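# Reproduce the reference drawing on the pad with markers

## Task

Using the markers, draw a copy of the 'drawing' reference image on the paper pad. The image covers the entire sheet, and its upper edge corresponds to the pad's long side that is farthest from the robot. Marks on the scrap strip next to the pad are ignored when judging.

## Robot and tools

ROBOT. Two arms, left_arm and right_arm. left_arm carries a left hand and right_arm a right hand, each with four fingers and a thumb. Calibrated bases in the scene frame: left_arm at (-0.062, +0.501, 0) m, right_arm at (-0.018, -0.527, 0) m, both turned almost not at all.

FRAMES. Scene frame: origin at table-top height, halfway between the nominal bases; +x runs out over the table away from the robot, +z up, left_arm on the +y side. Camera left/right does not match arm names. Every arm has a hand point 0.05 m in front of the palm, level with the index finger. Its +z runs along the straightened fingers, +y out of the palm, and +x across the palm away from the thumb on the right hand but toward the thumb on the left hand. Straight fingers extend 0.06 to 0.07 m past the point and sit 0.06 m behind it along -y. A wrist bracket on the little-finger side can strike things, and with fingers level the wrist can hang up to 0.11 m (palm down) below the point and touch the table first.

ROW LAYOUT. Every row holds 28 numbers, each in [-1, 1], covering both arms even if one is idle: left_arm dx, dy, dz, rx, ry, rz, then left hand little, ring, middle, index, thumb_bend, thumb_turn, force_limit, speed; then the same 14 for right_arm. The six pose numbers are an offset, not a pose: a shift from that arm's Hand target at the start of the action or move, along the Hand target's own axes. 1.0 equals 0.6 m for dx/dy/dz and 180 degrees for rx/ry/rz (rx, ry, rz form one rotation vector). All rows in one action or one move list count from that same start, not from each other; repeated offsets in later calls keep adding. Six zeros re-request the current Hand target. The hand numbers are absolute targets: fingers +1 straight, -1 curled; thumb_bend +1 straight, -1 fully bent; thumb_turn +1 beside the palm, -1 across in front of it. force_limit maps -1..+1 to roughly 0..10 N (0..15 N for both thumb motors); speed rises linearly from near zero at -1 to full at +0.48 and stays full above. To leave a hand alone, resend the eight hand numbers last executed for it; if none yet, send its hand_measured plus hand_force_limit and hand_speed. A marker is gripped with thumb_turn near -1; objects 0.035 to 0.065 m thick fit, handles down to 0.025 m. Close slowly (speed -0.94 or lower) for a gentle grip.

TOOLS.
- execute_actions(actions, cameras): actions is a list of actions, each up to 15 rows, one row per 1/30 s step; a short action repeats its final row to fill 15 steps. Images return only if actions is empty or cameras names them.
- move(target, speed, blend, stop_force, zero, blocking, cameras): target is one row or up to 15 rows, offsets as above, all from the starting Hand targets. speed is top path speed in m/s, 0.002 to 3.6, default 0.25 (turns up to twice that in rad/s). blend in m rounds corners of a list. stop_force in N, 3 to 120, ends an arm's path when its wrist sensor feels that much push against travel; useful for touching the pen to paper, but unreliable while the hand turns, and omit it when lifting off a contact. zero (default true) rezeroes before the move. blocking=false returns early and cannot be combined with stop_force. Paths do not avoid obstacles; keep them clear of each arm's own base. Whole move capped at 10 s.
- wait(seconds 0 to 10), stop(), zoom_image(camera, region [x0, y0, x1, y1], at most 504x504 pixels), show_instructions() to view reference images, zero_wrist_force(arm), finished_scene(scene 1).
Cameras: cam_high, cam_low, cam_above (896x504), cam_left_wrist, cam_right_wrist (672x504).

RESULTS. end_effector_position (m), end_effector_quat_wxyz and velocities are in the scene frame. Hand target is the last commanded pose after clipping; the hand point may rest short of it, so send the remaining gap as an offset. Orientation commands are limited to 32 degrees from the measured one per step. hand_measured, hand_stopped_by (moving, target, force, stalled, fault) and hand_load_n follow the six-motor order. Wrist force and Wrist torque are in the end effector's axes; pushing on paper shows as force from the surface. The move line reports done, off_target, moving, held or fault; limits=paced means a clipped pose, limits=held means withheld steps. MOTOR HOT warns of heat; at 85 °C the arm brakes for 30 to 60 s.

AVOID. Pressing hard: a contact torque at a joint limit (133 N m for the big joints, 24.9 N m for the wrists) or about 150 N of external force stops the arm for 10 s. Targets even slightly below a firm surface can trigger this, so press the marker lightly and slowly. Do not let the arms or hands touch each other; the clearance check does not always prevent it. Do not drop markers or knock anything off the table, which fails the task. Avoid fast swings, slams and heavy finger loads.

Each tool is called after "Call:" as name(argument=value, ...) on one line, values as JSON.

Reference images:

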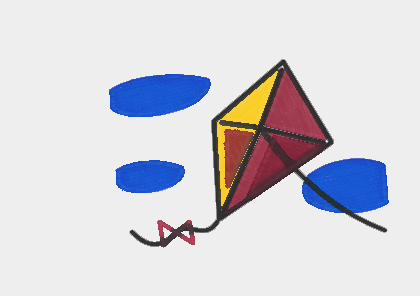

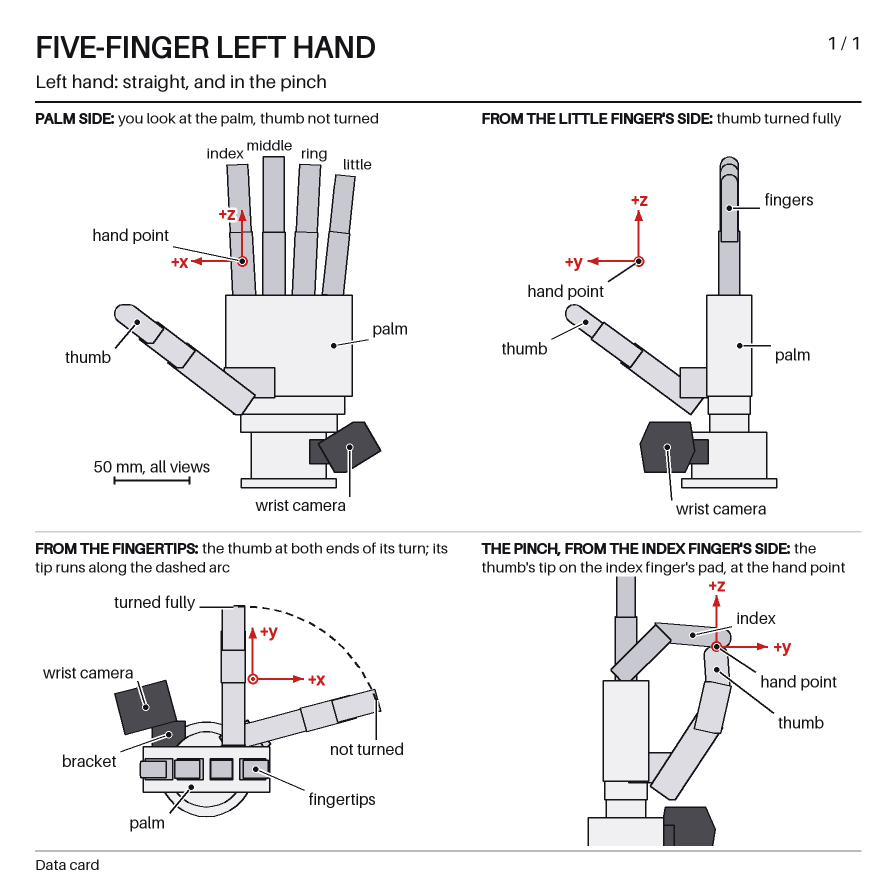

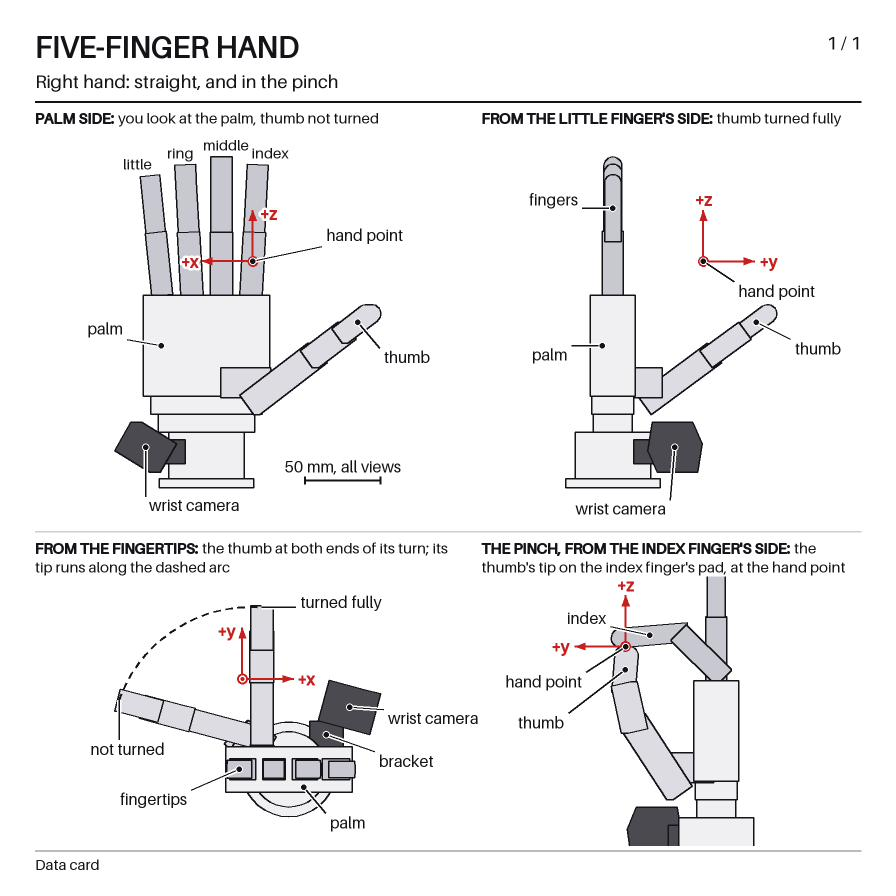

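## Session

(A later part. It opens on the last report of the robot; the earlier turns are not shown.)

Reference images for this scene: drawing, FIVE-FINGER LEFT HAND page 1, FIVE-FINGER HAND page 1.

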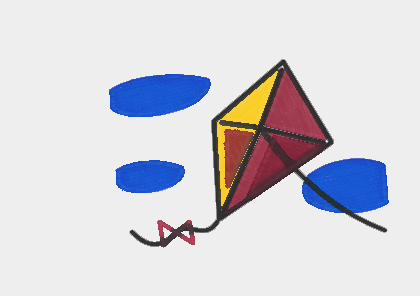

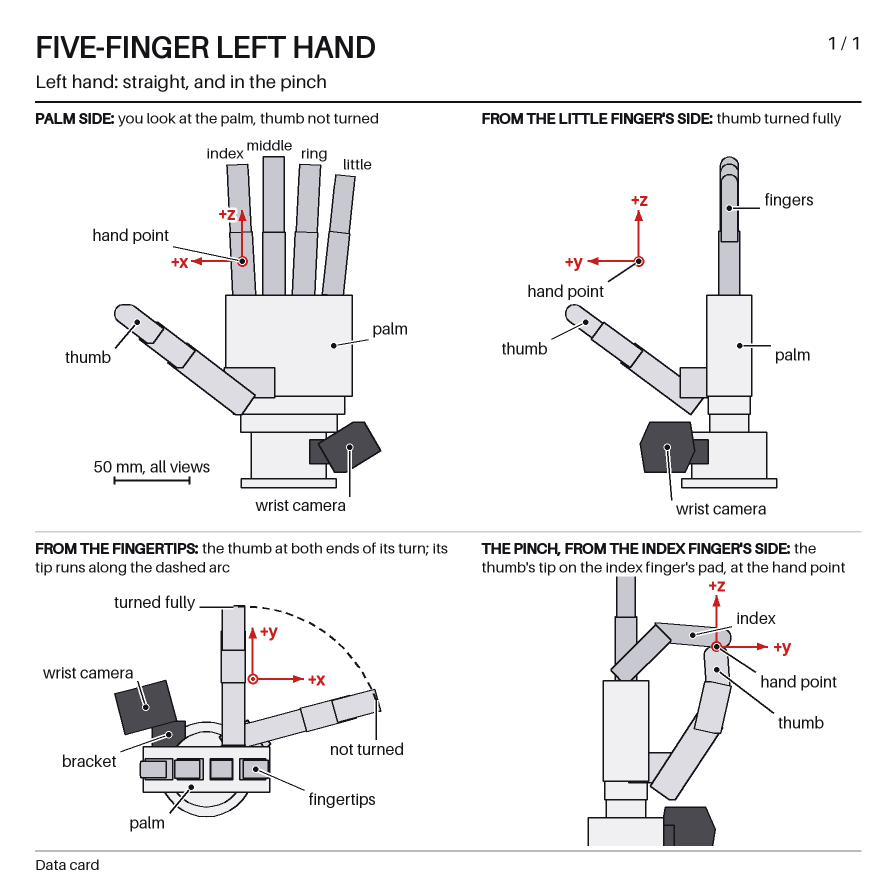

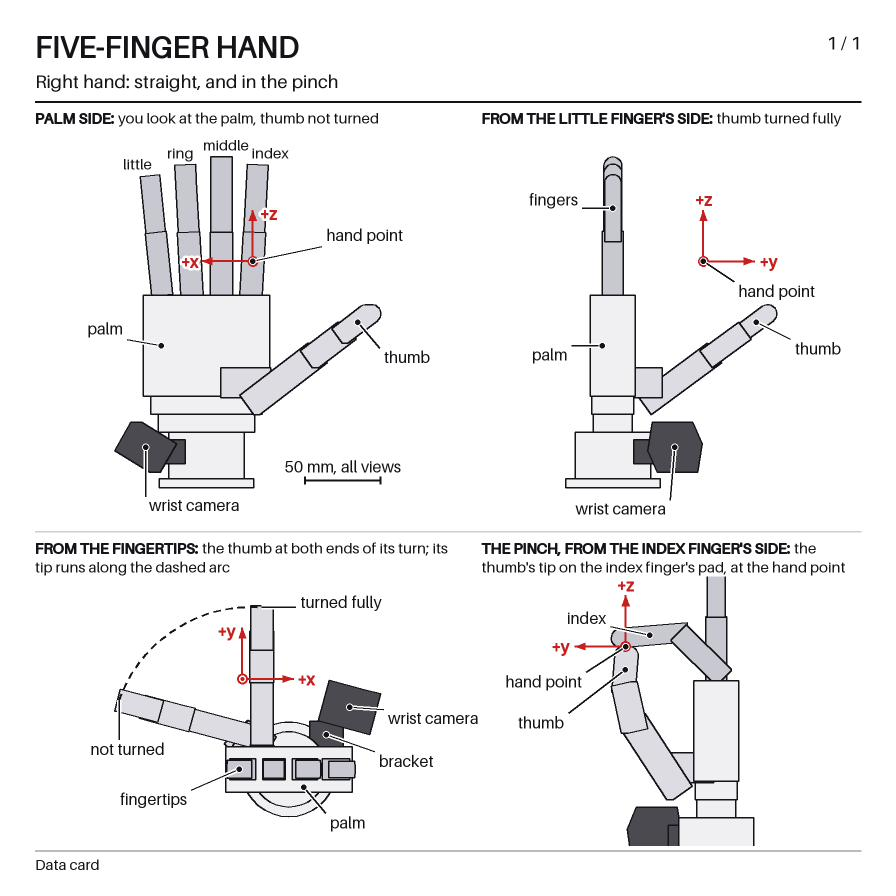

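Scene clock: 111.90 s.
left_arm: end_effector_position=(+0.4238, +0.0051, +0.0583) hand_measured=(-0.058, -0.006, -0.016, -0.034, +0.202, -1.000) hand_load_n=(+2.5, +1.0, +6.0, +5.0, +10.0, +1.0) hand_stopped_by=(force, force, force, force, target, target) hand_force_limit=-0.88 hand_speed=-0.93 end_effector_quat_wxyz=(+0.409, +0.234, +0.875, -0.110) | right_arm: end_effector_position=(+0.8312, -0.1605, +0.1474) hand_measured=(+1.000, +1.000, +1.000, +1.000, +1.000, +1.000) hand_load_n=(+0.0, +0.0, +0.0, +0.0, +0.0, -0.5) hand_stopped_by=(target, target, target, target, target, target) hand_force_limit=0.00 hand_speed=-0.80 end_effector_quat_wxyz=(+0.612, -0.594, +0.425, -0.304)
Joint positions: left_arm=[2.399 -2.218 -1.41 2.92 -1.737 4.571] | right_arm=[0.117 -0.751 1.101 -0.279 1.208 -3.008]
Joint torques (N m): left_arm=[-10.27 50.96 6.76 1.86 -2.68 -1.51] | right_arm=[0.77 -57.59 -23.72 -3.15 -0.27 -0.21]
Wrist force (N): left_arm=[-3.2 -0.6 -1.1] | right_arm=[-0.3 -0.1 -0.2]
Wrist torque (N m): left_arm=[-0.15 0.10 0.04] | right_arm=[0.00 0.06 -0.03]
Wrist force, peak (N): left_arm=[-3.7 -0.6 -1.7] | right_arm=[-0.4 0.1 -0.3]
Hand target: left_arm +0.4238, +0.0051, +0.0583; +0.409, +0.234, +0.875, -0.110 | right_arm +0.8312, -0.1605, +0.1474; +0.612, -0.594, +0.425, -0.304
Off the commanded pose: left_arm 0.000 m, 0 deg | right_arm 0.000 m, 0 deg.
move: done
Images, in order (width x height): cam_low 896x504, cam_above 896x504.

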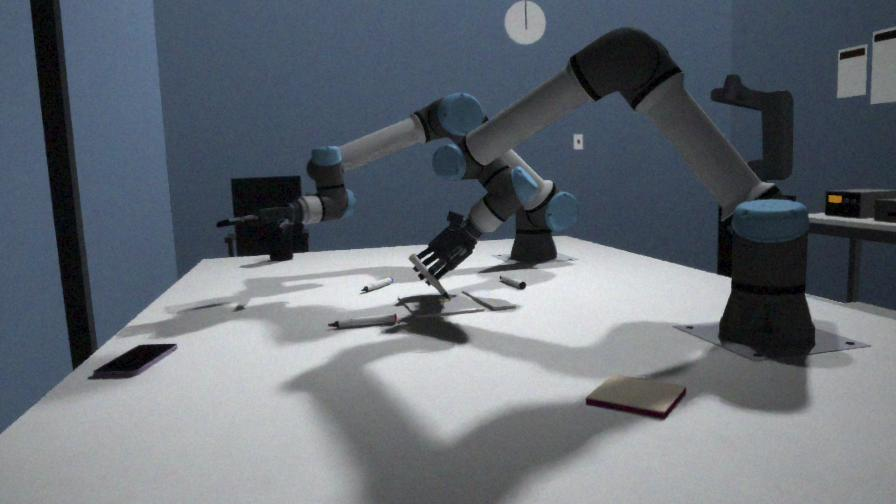

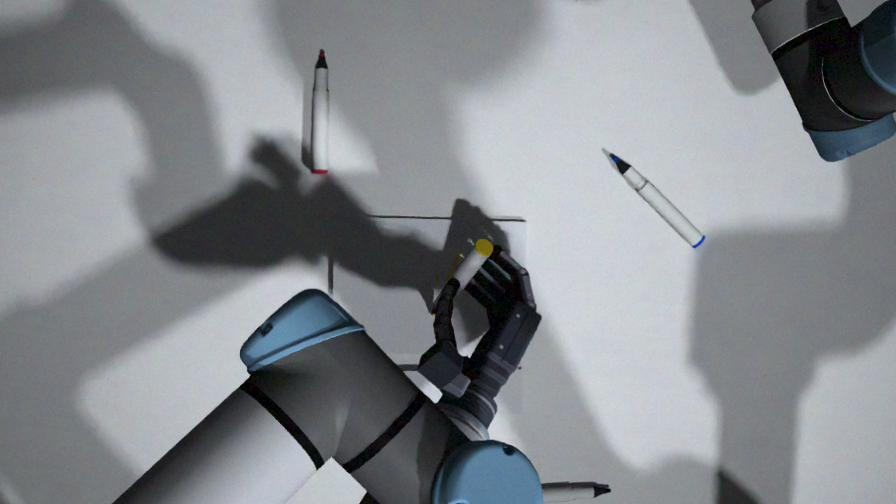

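Call:
move(target=[[-0.00424,0.00456,0.00427,0,0,0,-0.3,-0.3,-0.45,-0.45,0.2,-1,-0.88,-0.93,0,0,0,0,0,0,1,1,1,1,1,1,0,-0.8],[-0.07289,0.02472,0.08609,0,0,0,-0.3,-0.3,-0.45,-0.45,0.2,-1,-0.88,-0.93,0,0,0,0,0,0,1,1,1,1,1,1,0,-0.8],[-0.06849,0.02674,0.08085,0,0,0,-0.3,-0.3,-0.45,-0.45,0.2,-1,-0.88,-0.93,0,0,0,0,0,0,1,1,1,1,1,1,0,-0.8],[-0.00813,0.00906,0.00892,0,0,0,-0.3,-0.3,-0.45,-0.45,0.2,-1,-0.88,-0.93,0,0,0,0,0,0,1,1,1,1,1,1,0,-0.8],[-0.01198,0.01362,0.01351,0,0,0,-0.3,-0.3,-0.45,-0.45,0.2,-1,-0.88,-0.93,0,0,0,0,0,0,1,1,1,1,1,1,0,-0.8],[-0.06409,0.02888,0.0756,0,0,0,-0.3,-0.3,-0.45,-0.45,0.2,-1,-0.88,-0.93,0,0,0,0,0,0,1,1,1,1,1,1,0,-0.8],[-0.05971,0.03103,0.07037,0,0,0,-0.3,-0.3,-0.45,-0.45,0.2,-1,-0.88,-0.93,0,0,0,0,0,0,1,1,1,1,1,1,0,-0.8]], speed=0.06, cameras=["cam_above","cam_low"])

Call:
zoom_image(camera="cam_above", region=[380, 215, 500, 335])

Scene clock: 119.90 s.
left_arm: end_effector_position=(+0.4810, -0.0065, +0.0586) hand_measured=(-0.058, -0.006, -0.016, -0.034, +0.202, -1.000) hand_load_n=(+1.5, +1.0, +6.0, +5.5, +10.0, +1.5) hand_stopped_by=(force, force, force, force, target, target) hand_force_limit=-0.88 hand_speed=-0.93 end_effector_quat_wxyz=(+0.409, +0.234, +0.875, -0.110) | right_arm: end_effector_position=(+0.8312, -0.1605, +0.1474) hand_measured=(+1.000, +1.000, +1.000, +1.000, +1.000, +1.000) hand_load_n=(+0.0, +0.0, +0.0, +0.0, +0.0, -0.5) hand_stopped_by=(target, target, target, target, target, target) hand_force_limit=0.00 hand_speed=-0.80 end_effector_quat_wxyz=(+0.612, -0.594, +0.425, -0.304)
Joint positions: left_arm=[2.451 -2.313 -1.241 2.85 -1.698 4.605] | right_arm=[0.117 -0.751 1.101 -0.279 1.208 -3.008]
Joint torques (N m): left_arm=[11.26 54.33 8.87 2.33 2.09 1.36] | right_arm=[-0.6 -59.19 -23.76 -3.31 -0.36 -0.37]
Wrist force (N): left_arm=[-2.2 -0.7 -0.9] | right_arm=[0.0 0.0 -0.3]
Wrist torque (N m): left_arm=[-0.12 0.08 -0.14] | right_arm=[0.01 0.01 -0.01]
Wrist force, peak (N): left_arm=[-3.9 -0.5 -1.3] | right_arm=[-0.2 0.2 -0.5]
Hand target: left_arm +0.4810, -0.0064, +0.0587; +0.409, +0.234, +0.875, -0.110 | right_arm +0.8312, -0.1605, +0.1474; +0.612, -0.594, +0.425, -0.304
Off the commanded pose: left_arm 0.000 m, 0 deg | right_arm 0.000 m, 0 deg.
move: done
Images, in order (width x height): cam_low 896x504, cam_above 896x504.

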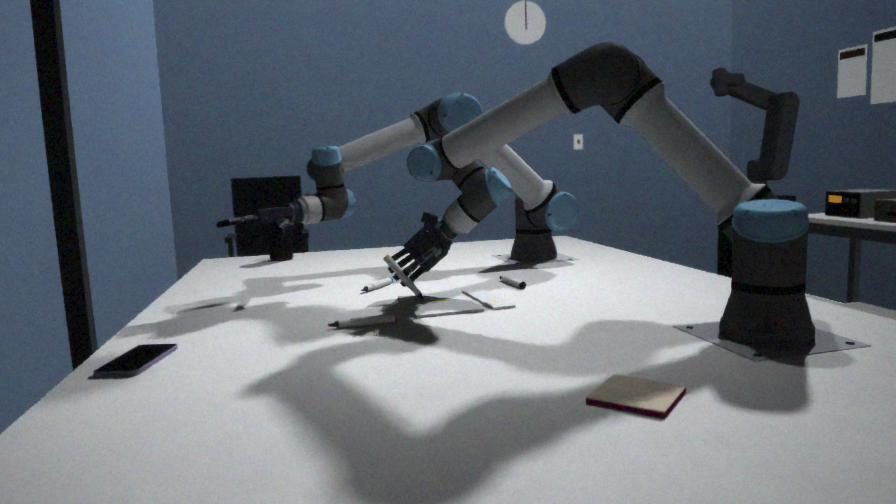

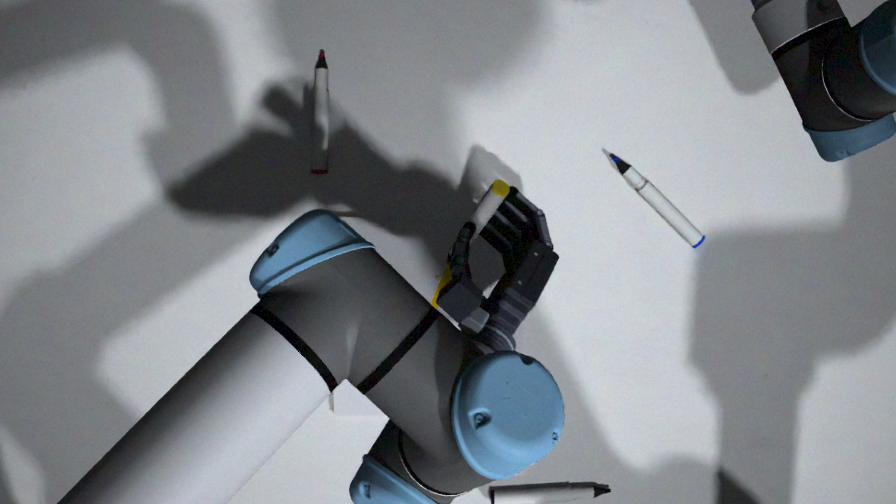

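Scaled by 4.200 from the camera's 896x504 image, which has a finer 1280x720 frame.

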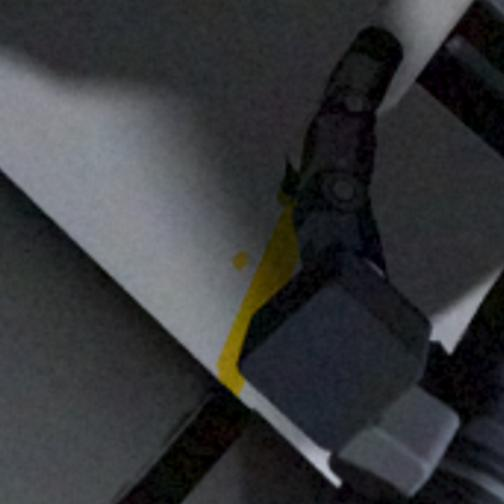

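Call:
move(target=[[0.04384,-0.01293,-0.05224,0,0,0,-0.3,-0.3,-0.45,-0.45,0.2,-1,-0.88,-0.93,0,0,0,0,0,0,1,1,1,1,1,1,0,-0.8],[0.03996,-0.00833,-0.0476,0,0,0,-0.3,-0.3,-0.45,-0.45,0.2,-1,-0.88,-0.93,0,0,0,0,0,0,1,1,1,1,1,1,0,-0.8],[0.00442,0.00202,-0.00524,0,0,0,-0.3,-0.3,-0.45,-0.45,0.2,-1,-0.88,-0.93,0,0,0,0,0,0,1,1,1,1,1,1,0,-0.8],[0.0088,0.00416,-0.01048,0,0,0,-0.3,-0.3,-0.45,-0.45,0.2,-1,-0.88,-0.93,0,0,0,0,0,0,1,1,1,1,1,1,0,-0.8],[0.03607,-0.00385,-0.04298,0,0,0,-0.3,-0.3,-0.45,-0.45,0.2,-1,-0.88,-0.93,0,0,0,0,0,0,1,1,1,1,1,1,0,-0.8],[0.03222,0.0007,-0.03839,0,0,0,-0.3,-0.3,-0.45,-0.45,0.2,-1,-0.88,-0.93,0,0,0,0,0,0,1,1,1,1,1,1,0,-0.8],[0.0132,0.0063,-0.01571,0,0,0,-0.3,-0.3,-0.45,-0.45,0.2,-1,-0.88,-0.93,0,0,0,0,0,0,1,1,1,1,1,1,0,-0.8],[0.0176,0.00833,-0.02097,0,0,0,-0.3,-0.3,-0.45,-0.45,0.2,-1,-0.88,-0.93,0,0,0,0,0,0,1,1,1,1,1,1,0,-0.8],[0.02835,0.00518,-0.03377,0,0,0,-0.3,-0.3,-0.45,-0.45,0.2,-1,-0.88,-0.93,0,0,0,0,0,0,1,1,1,1,1,1,0,-0.8],[0.02442,0.00971,-0.0291,0,0,0,-0.3,-0.3,-0.45,-0.45,0.2,-1,-0.88,-0.93,0,0,0,0,0,0,1,1,1,1,1,1,0,-0.8],[-0.00111,0.00971,-0.05053,0,0,0,-0.3,-0.3,-0.45,-0.45,0.2,-1,-0.88,-0.93,0,0,0,0,0,0,1,1,1,1,1,1,0,-0.8]], speed=0.06, cameras=[])

Scene clock: 127.20 s.
left_arm: end_effector_position=(+0.4642, +0.0100, +0.0785) hand_measured=(-0.058, -0.006, -0.016, -0.034, +0.202, -1.000) hand_load_n=(+1.0, +0.5, +6.0, +6.5, +9.5, +1.5) hand_stopped_by=(force, force, force, force, target, target) hand_force_limit=-0.88 hand_speed=-0.93 end_effector_quat_wxyz=(+0.409, +0.234, +0.875, -0.110) | right_arm: end_effector_position=(+0.8312, -0.1605, +0.1474) hand_measured=(+1.000, +1.000, +1.000, +1.000, +1.000, +1.000) hand_load_n=(+0.0, +0.0, +0.0, +0.0, +0.0, +0.0) hand_stopped_by=(target, target, target, target, target, target) hand_force_limit=0.00 hand_speed=-0.80 end_effector_quat_wxyz=(+0.612, -0.594, +0.425, -0.304)
Joint positions: left_arm=[2.454 -2.239 -1.316 2.851 -1.695 4.607] | right_arm=[0.117 -0.751 1.101 -0.279 1.208 -3.008]
Joint torques (N m): left_arm=[10.94 53.1 23.23 -3.43 1.53 0.62] | right_arm=[-0.35 -59.25 -23.65 -3.49 -0.36 -0.24]
Wrist force (N): left_arm=[-1.2 -0.8 -0.2] | right_arm=[0.0 0.0 -0.2]
Wrist torque (N m): left_arm=[-0.17 0.09 -0.13] | right_arm=[0.01 0.00 0.00]
Wrist force, peak (N): left_arm=[-2.8 -0.9 -1.1] | right_arm=[-0.1 0.2 -0.6]
Hand target: left_arm +0.4642, +0.0100, +0.0786; +0.409, +0.234, +0.875, -0.110 | right_arm +0.8312, -0.1605, +0.1474; +0.612, -0.594, +0.425, -0.304
Off the commanded pose: left_arm 0.000 m, 0 deg | right_arm 0.000 m, 0 deg.
move: done
No camera images: "cameras" was empty.

Call:
move(target=[0.0805,0.1152,-0.281,0,0,0,-0.3,-0.3,-0.45,-0.45,0.2,-1,-0.88,-0.93,0,0,0,0,0,0,1,1,1,1,1,1,0,-0.8], speed=0.25, cameras=["cam_above"])

Call:
zoom_image(camera="cam_above", region=[320, 205, 540, 365])

Call:
zoom_image(camera="cam_above", region=[420, 235, 480, 325])

Scene clock: 128.90 s.
left_arm: end_effector_position=(+0.3599, +0.1500, +0.1497) hand_measured=(-0.058, -0.006, -0.016, -0.034, +0.202, -1.000) hand_load_n=(+1.0, +0.5, +6.0, +7.0, +9.5, +1.5) hand_stopped_by=(force, force, force, force, target, target) hand_force_limit=-0.88 hand_speed=-0.93 end_effector_quat_wxyz=(+0.409, +0.234, +0.875, -0.110) | right_arm: end_effector_position=(+0.8312, -0.1605, +0.1474) hand_measured=(+1.000, +1.000, +1.000, +1.000, +1.000, +1.000) hand_load_n=(+0.0, +0.0, +0.0, +0.0, +0.0, +0.0) hand_stopped_by=(target, target, target, target, target, target) hand_force_limit=0.00 hand_speed=-0.80 end_effector_quat_wxyz=(+0.612, -0.594, +0.425, -0.304)
Joint positions: left_arm=[2.565 -1.775 -1.811 2.888 -1.611 4.678] | right_arm=[0.117 -0.751 1.101 -0.279 1.208 -3.008]
Joint torques (N m): left_arm=[11.29 37.54 9.57 -3.36 2.38 1.32] | right_arm=[-0.28 -59.29 -23.87 -3.43 -0.48 -0.34]
Wrist force (N): left_arm=[-1.1 -0.6 -0.4] | right_arm=[0.1 0.1 -0.3]
Wrist torque (N m): left_arm=[-0.11 0.08 -0.14] | right_arm=[0.02 0.00 0.01]
Wrist force, peak (N): left_arm=[-1.2 -1.4 0.8] | right_arm=[-0.3 -0.1 -0.5]
Hand target: left_arm +0.3599, +0.1500, +0.1497; +0.409, +0.234, +0.875, -0.110 | right_arm +0.8312, -0.1605, +0.1474; +0.612, -0.594, +0.425, -0.304
Off the commanded pose: left_arm 0.000 m, 0 deg | right_arm 0.000 m, 0 deg.
move: done
Images, in order (width x height): cam_above 896x504.

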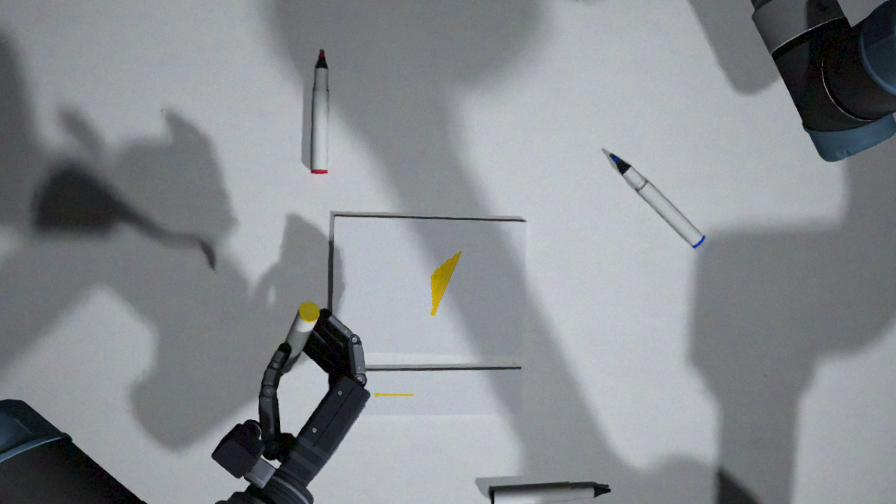

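Scaled by 2.291 from the camera's 896x504 image, which has a finer 1280x720 frame.

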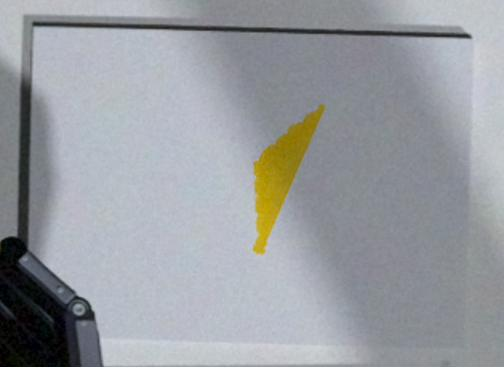

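Scaled by 5.600 from the camera's 896x504 image, which has a finer 1280x720 frame.

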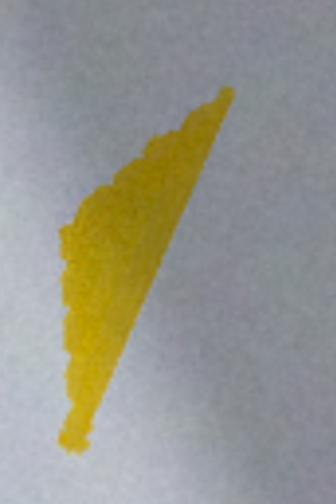

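Call:
move(target=[-0.068,0.3617,0.1582,0.0229,-0.1531,-0.5370,-0.3,-0.3,-0.45,-0.45,0.2,-1,-0.88,-0.93,0,0,0,0,0,0,1,1,1,1,1,1,0,-0.8], speed=0.25, cameras=["cam_low","cam_above"])

Call:
zoom_image(camera="cam_low", region=[320, 220, 440, 340])

Scene clock: 139.23 s.
left_arm: end_effector_position=(+0.5540, +0.2885, +0.1200) hand_measured=(-0.058, -0.006, -0.016, -0.034, +0.202, -1.000) hand_load_n=(+1.0, +0.5, +6.0, +6.5, +9.5, +1.5) hand_stopped_by=(force, force, force, force, target, target) hand_force_limit=-0.88 hand_speed=-0.93 end_effector_quat_wxyz=(+0.357, -0.508, +0.643, -0.449) | right_arm: end_effector_position=(+0.8312, -0.1605, +0.1474) hand_measured=(+1.000, +1.000, +1.000, +1.000, +1.000, +1.000) hand_load_n=(+0.0, +0.0, -0.5, +0.0, +0.0, +0.0) hand_stopped_by=(target, target, target, target, target, target) hand_force_limit=0.00 hand_speed=-0.80 end_effector_quat_wxyz=(+0.612, -0.594, +0.425, -0.304)
Joint positions: left_arm=[3.14 -1.859 -1.861 3.364 -1.354 3.225] | right_arm=[0.117 -0.751 1.101 -0.279 1.208 -3.008]
Joint torques (N m): left_arm=[11.71 20.61 23.64 3.44 -2.47 -1.64] | right_arm=[0.31 -58.63 -24.66 -3.5 -0.39 -0.46]
Wrist force (N): left_arm=[-0.4 -0.8 0.4] | right_arm=[0.1 -0.1 -0.2]
Wrist torque (N m): left_arm=[-0.12 -0.01 0.02] | right_arm=[0.00 0.00 0.00]
Wrist force, peak (N): left_arm=[-0.2 -1.5 0.9] | right_arm=[-0.4 0.2 -0.5]
Hand target: left_arm +0.5541, +0.2885, +0.1200; +0.357, -0.508, +0.643, -0.449 | right_arm +0.8312, -0.1605, +0.1474; +0.612, -0.594, +0.425, -0.304
Off the commanded pose: left_arm 0.000 m, 0 deg | right_arm 0.000 m, 0 deg.
move: done
Images, in order (width x height): cam_low 896x504, cam_above 896x504.

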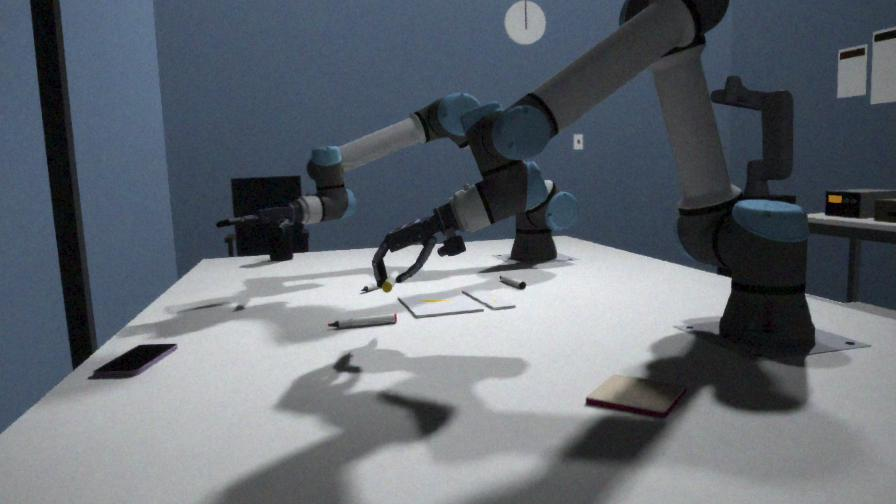

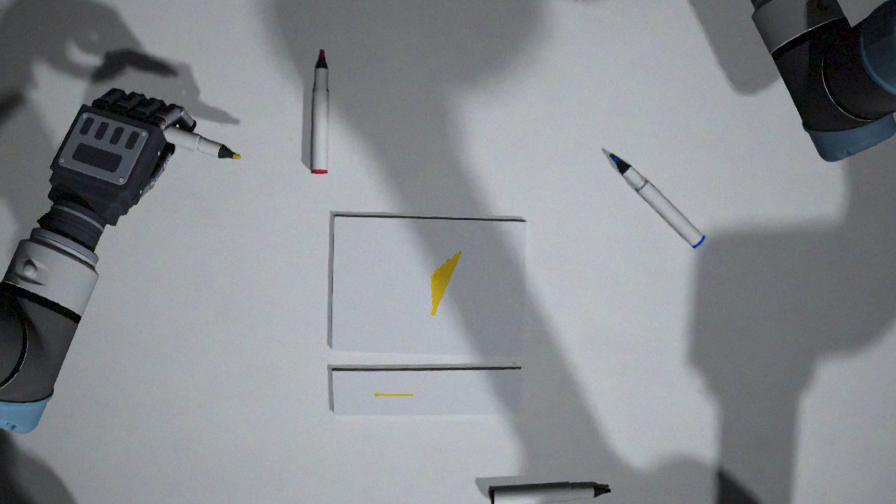

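Scaled by 4.200 from the camera's 896x504 image, which has a finer 1280x720 frame.

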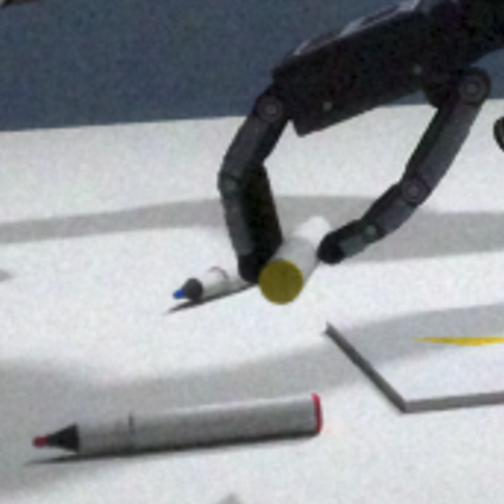

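Call:
move(target=[0.0005,0.1567,0.0572,0,0,0,-0.3,-0.3,-0.45,-0.45,0.2,-1,-0.88,-0.93,0,0,0,0,0,0,1,1,1,1,1,1,0,-0.8], speed=0.1, cameras=["cam_low","cam_above"])

Call:
zoom_image(camera="cam_low", region=[340, 290, 430, 355])

Scene clock: 141.20 s.
left_arm: end_effector_position=(+0.5542, +0.2885, +0.0199) hand_measured=(-0.058, -0.006, -0.016, -0.034, +0.202, -1.000) hand_load_n=(+0.5, +0.0, +6.0, +6.5, +9.5, +2.0) hand_stopped_by=(force, force, force, force, target, target) hand_force_limit=-0.88 hand_speed=-0.93 end_effector_quat_wxyz=(+0.357, -0.508, +0.643, -0.449) | right_arm: end_effector_position=(+0.8312, -0.1605, +0.1474) hand_measured=(+1.000, +1.000, +1.000, +1.000, +1.000, +1.000) hand_load_n=(+0.0, +0.0, +0.0, +0.0, +0.0, +0.0) hand_stopped_by=(target, target, target, target, target, target) hand_force_limit=0.00 hand_speed=-0.80 end_effector_quat_wxyz=(+0.612, -0.594, +0.425, -0.304)
Joint positions: left_arm=[3.14 -2.021 -1.951 3.616 -1.354 3.224] | right_arm=[0.117 -0.751 1.101 -0.279 1.208 -3.008]
Joint torques (N m): left_arm=[-11.11 24.89 5.72 3.31 -2.54 -1.54] | right_arm=[-0.76 -59.43 -24.51 -3.72 -0.37 -0.25]
Wrist force (N): left_arm=[-0.5 -0.9 0.8] | right_arm=[-0.1 -0.1 -0.4]
Wrist torque (N m): left_arm=[-0.16 0.02 0.01] | right_arm=[0.01 0.02 -0.01]
Wrist force, peak (N): left_arm=[-0.2 -1.5 0.5] | right_arm=[-0.2 -0.1 -0.6]
Hand target: left_arm +0.5542, +0.2885, +0.0199; +0.357, -0.508, +0.643, -0.449 | right_arm +0.8312, -0.1605, +0.1474; +0.612, -0.594, +0.425, -0.304
Off the commanded pose: left_arm 0.000 m, 0 deg | right_arm 0.000 m, 0 deg.
move: done
Images, in order (width x height): cam_low 896x504, cam_above 896x504.

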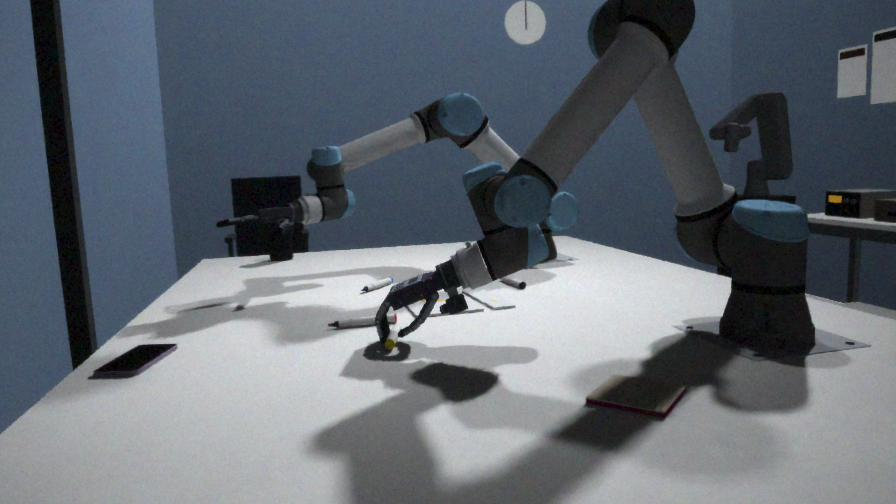

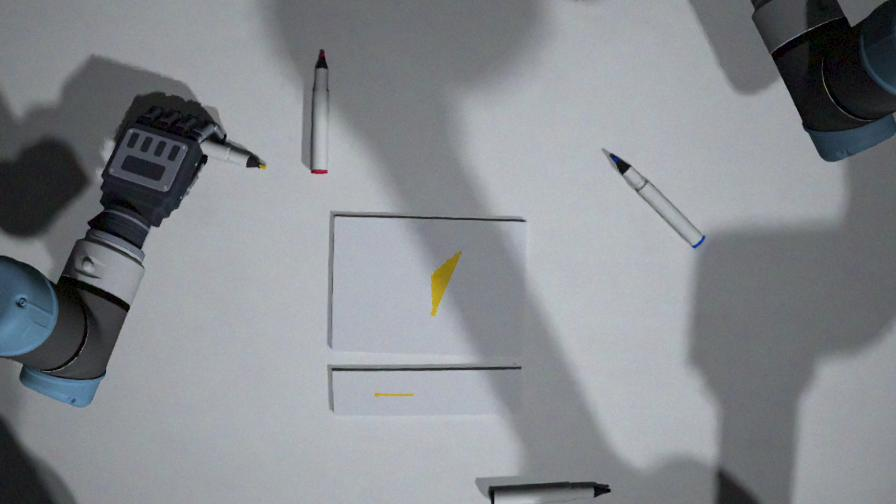

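Scaled by 5.600 from the camera's 896x504 image, which has a finer 1280x720 frame.

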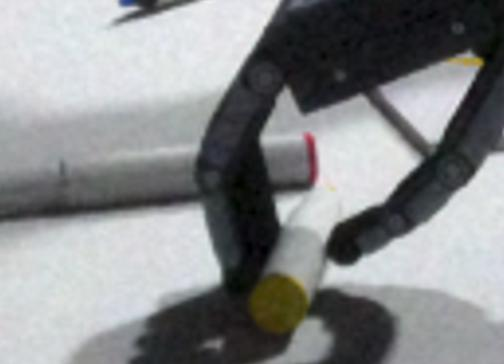

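Call:
move(target=[0,0.00235,0.00086,0,0,0,-0.3,-0.3,-0.45,-0.45,0.2,-1,-0.88,-0.93,0,0,0,0,0,0,1,1,1,1,1,1,0,-0.8], speed=0.02, cameras=[])

Scene clock: 142.10 s.
left_arm: end_effector_position=(+0.5542, +0.2885, +0.0184) hand_measured=(-0.058, -0.006, -0.016, -0.034, +0.202, -1.000) hand_load_n=(+0.5, +0.0, +6.0, +6.5, +9.5, +1.5) hand_stopped_by=(force, force, force, force, target, target) hand_force_limit=-0.88 hand_speed=-0.93 end_effector_quat_wxyz=(+0.357, -0.508, +0.643, -0.449) | right_arm: end_effector_position=(+0.8312, -0.1605, +0.1474) hand_measured=(+1.000, +1.000, +1.000, +1.000, +1.000, +1.000) hand_load_n=(+0.0, +0.0, +0.0, +0.0, +0.0, -0.5) hand_stopped_by=(target, target, target, target, target, target) hand_force_limit=0.00 hand_speed=-0.80 end_effector_quat_wxyz=(+0.612, -0.594, +0.425, -0.304)
Joint positions: left_arm=[3.14 -2.024 -1.952 3.62 -1.354 3.224] | right_arm=[0.117 -0.751 1.101 -0.279 1.208 -3.008]
Joint torques (N m): left_arm=[-10.47 23.44 6.23 3.42 -2.35 -1.32] | right_arm=[-0.04 -59.75 -24.39 -3.58 -0.36 -0.47]
Wrist force (N): left_arm=[-0.6 -0.8 0.5] | right_arm=[-0.3 0.3 -0.3]
Wrist torque (N m): left_arm=[-0.12 0.03 0.00] | right_arm=[0.06 0.06 -0.01]
Wrist force, peak (N): left_arm=[-0.5 -1.1 0.4] | right_arm=[-0.3 0.3 -0.3]
Hand target: left_arm +0.5542, +0.2885, +0.0184; +0.357, -0.508, +0.643, -0.449 | right_arm +0.8312, -0.1605, +0.1474; +0.612, -0.594, +0.425, -0.304
Off the commanded pose: left_arm 0.000 m, 0 deg | right_arm 0.000 m, 0 deg.
move: done
No camera images: "cameras" was empty.

Call:
move(target=[0,0.00235,0.00086,0,0,0,-0.3,-0.3,-0.45,-0.45,0.2,-1,-0.88,-0.93,0,0,0,0,0,0,1,1,1,1,1,1,0,-0.8], speed=0.02, cameras=["cam_low"])

Call:
zoom_image(camera="cam_low", region=[350, 300, 420, 355])

Scene clock: 143.00 s.
left_arm: end_effector_position=(+0.5543, +0.2885, +0.0170) hand_measured=(-0.058, -0.006, -0.016, -0.034, +0.202, -1.000) hand_load_n=(+0.5, +0.0, +3.5, +5.5, +10.0, +2.0) hand_stopped_by=(force, force, force, force, target, target) hand_force_limit=-0.88 hand_speed=-0.93 end_effector_quat_wxyz=(+0.357, -0.508, +0.643, -0.449) | right_arm: end_effector_position=(+0.8312, -0.1605, +0.1474) hand_measured=(+1.000, +1.000, +1.000, +1.000, +1.000, +1.000) hand_load_n=(+0.0, +0.0, +0.0, +0.0, +0.0, +0.0) hand_stopped_by=(target, target, target, target, target, target) hand_force_limit=0.00 hand_speed=-0.80 end_effector_quat_wxyz=(+0.612, -0.594, +0.425, -0.304)
Joint positions: left_arm=[3.14 -2.027 -1.953 3.624 -1.354 3.224] | right_arm=[0.117 -0.751 1.101 -0.279 1.208 -3.008]
Joint torques (N m): left_arm=[-8.14 11 -0.6 0.34 -1.6 -0.92] | right_arm=[0.28 -57.9 -24.04 -3.81 -0.53 -0.24]
Wrist force (N): left_arm=[0.6 -20.4 -12.3] | right_arm=[-0.1 0.2 -0.3]
Wrist torque (N m): left_arm=[0.13 -0.22 0.37] | right_arm=[0.04 0.03 0.00]
Wrist force, peak (N): left_arm=[0.6 -20.4 -12.3] | right_arm=[-0.3 0.1 -0.5]
Hand target: left_arm +0.5542, +0.2885, +0.0169; +0.357, -0.508, +0.643, -0.449 | right_arm +0.8312, -0.1605, +0.1474; +0.612, -0.594, +0.425, -0.304
Off the commanded pose: left_arm 0.000 m, 0 deg | right_arm 0.000 m, 0 deg.
move: done
Images, in order (width x height): cam_low 896x504.

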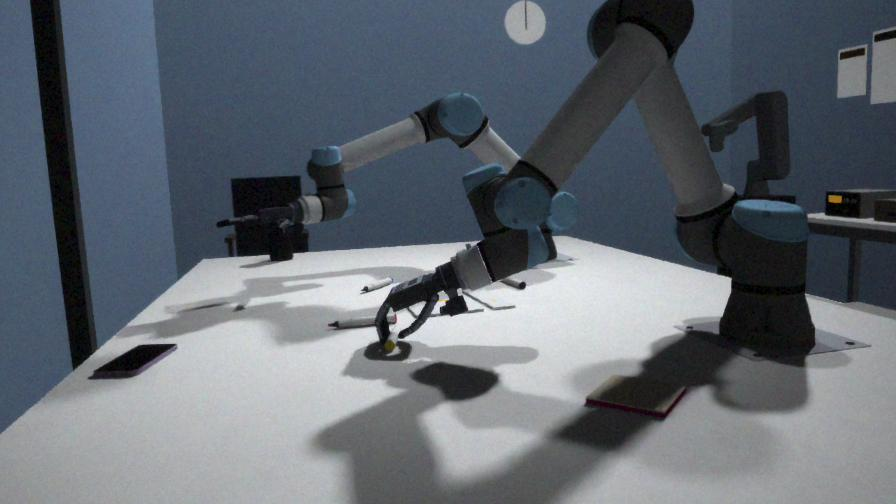

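Scaled by 7.200 from the camera's 896x504 image, which has a finer 1280x720 frame.

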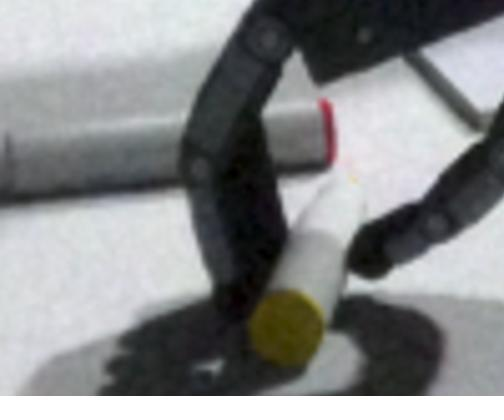

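Call:
move(target=[0,-0.00188,-0.00069,0,0,0,-0.3,-0.3,-0.45,-0.45,0.2,-1,-0.88,-0.93,0,0,0,0,0,0,1,1,1,1,1,1,0,-0.8], speed=0.02, cameras=[])

Scene clock: 143.97 s.
left_arm: end_effector_position=(+0.5542, +0.2885, +0.0180) hand_measured=(-0.058, -0.006, -0.016, -0.034, +0.202, -1.000) hand_load_n=(+1.0, +0.0, +5.5, +6.5, +9.5, +1.5) hand_stopped_by=(force, force, force, force, target, target) hand_force_limit=-0.88 hand_speed=-0.93 end_effector_quat_wxyz=(+0.357, -0.508, +0.643, -0.449) | right_arm: end_effector_position=(+0.8312, -0.1605, +0.1474) hand_measured=(+1.000, +1.000, +1.000, +1.000, +1.000, +1.000) hand_load_n=(+0.0, +0.0, +0.0, +0.0, +0.0, +0.0) hand_stopped_by=(target, target, target, target, target, target) hand_force_limit=0.00 hand_speed=-0.80 end_effector_quat_wxyz=(+0.612, -0.594, +0.425, -0.304)
Joint positions: left_arm=[3.14 -2.025 -1.953 3.621 -1.354 3.224] | right_arm=[0.117 -0.751 1.101 -0.279 1.208 -3.008]
Joint torques (N m): left_arm=[-6.09 41.21 19.93 -2.32 -0.76 -0.68] | right_arm=[0.75 -59.39 -24.47 -3.63 -0.27 -0.33]
Wrist force (N): left_arm=[-0.4 -0.9 0.8] | right_arm=[0.1 0.2 -0.4]
Wrist torque (N m): left_arm=[-0.15 0.01 0.01] | right_arm=[0.06 0.00 0.01]
Wrist force, peak (N): left_arm=[0.6 -24.2 -13.5] | right_arm=[-0.2 0.1 -0.5]
Hand target: left_arm +0.5542, +0.2885, +0.0181; +0.357, -0.508, +0.643, -0.449 | right_arm +0.8312, -0.1605, +0.1474; +0.612, -0.594, +0.425, -0.304
Off the commanded pose: left_arm 0.000 m, 0 deg | right_arm 0.000 m, 0 deg.
move: done
No camera images: "cameras" was empty.

Call:
move(target=[0,0,0,0,0,0,0.4,0.4,0.4,0.4,0.2,-1,-0.5,-0.7,0,0,0,0,0,0,1,1,1,1,1,1,0,-0.8], speed=0.02, cameras=["cam_low","cam_above"])

Call:
zoom_image(camera="cam_low", region=[350, 300, 420, 355])

Scene clock: 145.17 s.
left_arm: end_effector_position=(+0.5542, +0.2885, +0.0181) hand_measured=(+0.400, +0.400, +0.400, +0.400, +0.200, -1.000) hand_load_n=(+0.0, +0.0, +0.0, +0.0, +0.0, +0.0) hand_stopped_by=(target, target, target, target, target, target) hand_force_limit=-0.50 hand_speed=-0.70 end_effector_quat_wxyz=(+0.357, -0.508, +0.643, -0.449) | right_arm: end_effector_position=(+0.8312, -0.1605, +0.1474) hand_measured=(+1.000, +1.000, +1.000, +1.000, +1.000, +1.000) hand_load_n=(+0.0, -0.5, +0.0, +0.0, +0.0, +0.0) hand_stopped_by=(target, target, target, target, target, target) hand_force_limit=0.00 hand_speed=-0.80 end_effector_quat_wxyz=(+0.612, -0.594, +0.425, -0.304)
Joint positions: left_arm=[3.14 -2.025 -1.952 3.621 -1.354 3.224] | right_arm=[0.117 -0.751 1.101 -0.279 1.208 -3.008]
Joint torques (N m): left_arm=[-3.61 41.41 17.06 -1.87 -0.11 -0.53] | right_arm=[0.09 -58.88 -24.44 -3.7 -0.32 -0.4]
Wrist force (N): left_arm=[-0.5 -0.6 0.5] | right_arm=[-0.2 0.0 -0.3]
Wrist torque (N m): left_arm=[-0.07 0.02 0.00] | right_arm=[0.02 0.04 -0.02]
Wrist force, peak (N): left_arm=[-1.0 -0.7 0.7] | right_arm=[-0.3 0.2 -0.4]
Hand target: left_arm +0.5542, +0.2885, +0.0181; +0.357, -0.508, +0.643, -0.449 | right_arm +0.8312, -0.1605, +0.1474; +0.612, -0.594, +0.425, -0.304
Off the commanded pose: left_arm 0.000 m, 0 deg | right_arm 0.000 m, 0 deg.
move: done
Images, in order (width x height): cam_low 896x504, cam_above 896x504.

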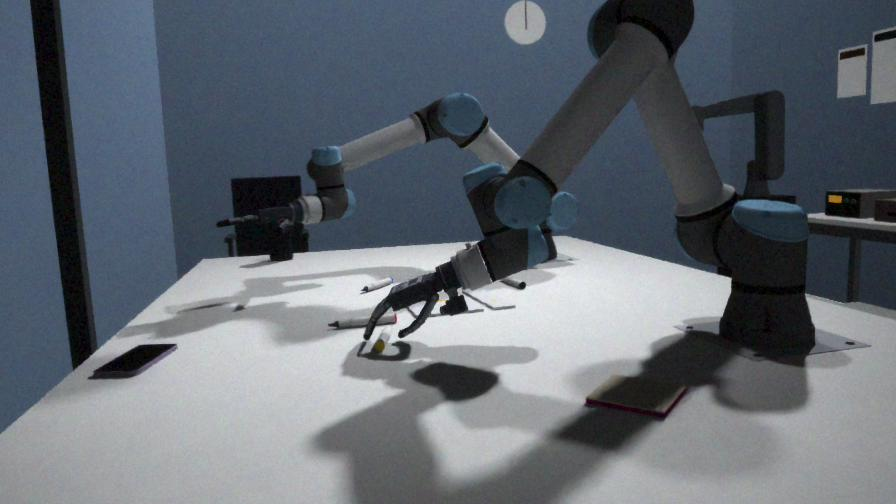

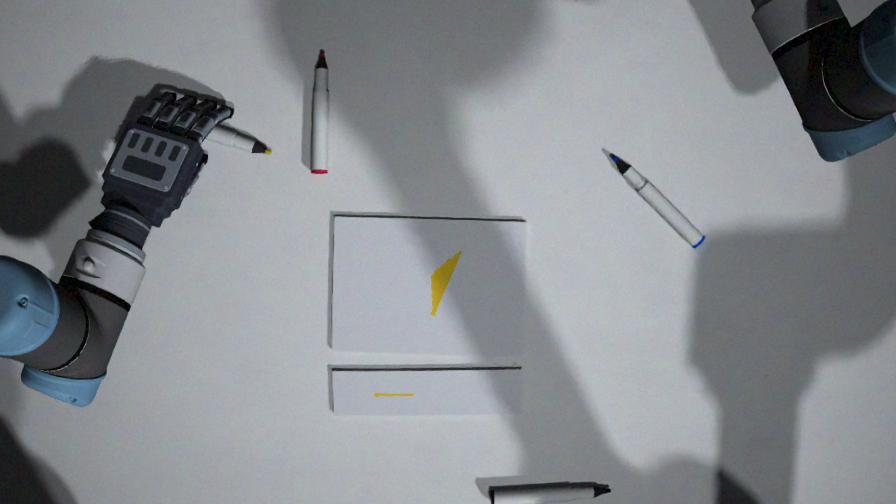

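Scaled by 7.200 from the camera's 896x504 image, which has a finer 1280x720 frame.

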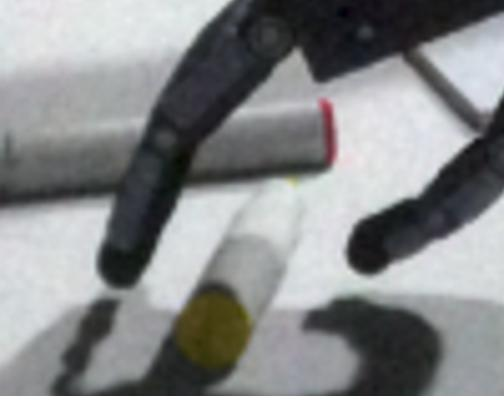

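Call:
move(target=[-0.0006,-0.188,-0.0686,0,0,0,0.4,0.4,0.4,0.4,0.2,-1,-0.5,-0.7,0,0,0,0,0,0,1,1,1,1,1,1,0,-0.8], speed=0.12, cameras=["cam_low","cam_above"])

Scene clock: 147.03 s.
left_arm: end_effector_position=(+0.5540, +0.2885, +0.1381) hand_measured=(+0.400, +0.400, +0.400, +0.400, +0.200, -1.000) hand_load_n=(+0.0, +0.0, +0.0, +0.0, +0.0, +0.0) hand_stopped_by=(target, target, target, target, target, target) hand_force_limit=-0.50 hand_speed=-0.70 end_effector_quat_wxyz=(+0.357, -0.508, +0.643, -0.449) | right_arm: end_effector_position=(+0.8312, -0.1605, +0.1474) hand_measured=(+1.000, +1.000, +1.000, +1.000, +1.000, +1.000) hand_load_n=(+0.0, +0.0, +0.0, +0.0, +0.0, +0.0) hand_stopped_by=(target, target, target, target, target, target) hand_force_limit=0.00 hand_speed=-0.80 end_effector_quat_wxyz=(+0.612, -0.594, +0.425, -0.304)
Joint positions: left_arm=[3.14 -1.836 -1.838 3.317 -1.354 3.225] | right_arm=[0.117 -0.751 1.101 -0.279 1.208 -3.008]
Joint torques (N m): left_arm=[10.28 37.94 23.31 -2.42 2.45 1.56] | right_arm=[-0.25 -58.44 -24.32 -3.74 -0.43 -0.3]
Wrist force (N): left_arm=[-0.5 -0.8 0.7] | right_arm=[-0.2 0.2 -0.3]
Wrist torque (N m): left_arm=[-0.14 0.04 -0.01] | right_arm=[0.04 0.04 -0.01]
Wrist force, peak (N): left_arm=[-0.7 -1.5 0.2] | right_arm=[-0.1 0.2 -0.6]
Hand target: left_arm +0.5540, +0.2885, +0.1382; +0.357, -0.508, +0.643, -0.449 | right_arm +0.8312, -0.1605, +0.1474; +0.612, -0.594, +0.425, -0.304
Off the commanded pose: left_arm 0.000 m, 0 deg | right_arm 0.000 m, 0 deg.
move: done
Images, in order (width x height): cam_low 896x504, cam_above 896x504.

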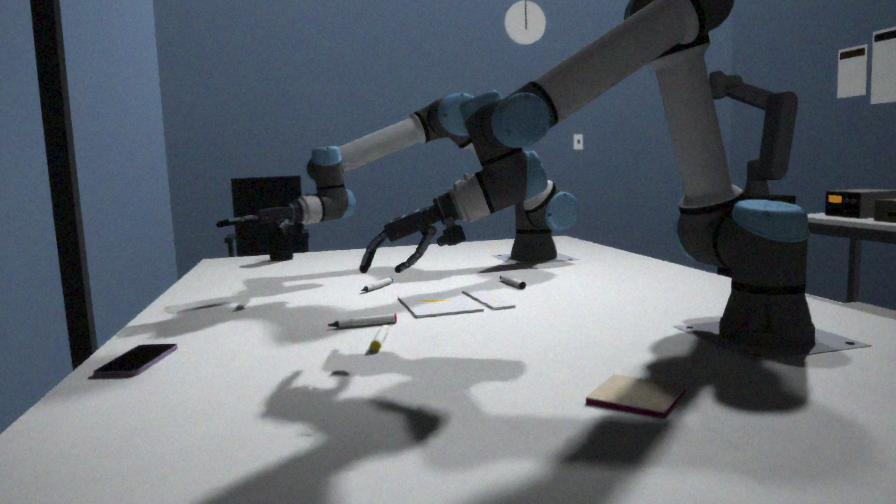

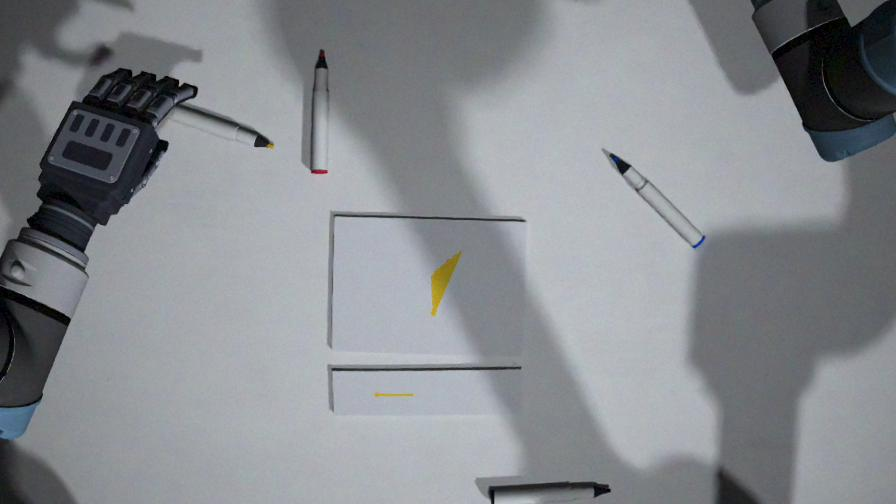

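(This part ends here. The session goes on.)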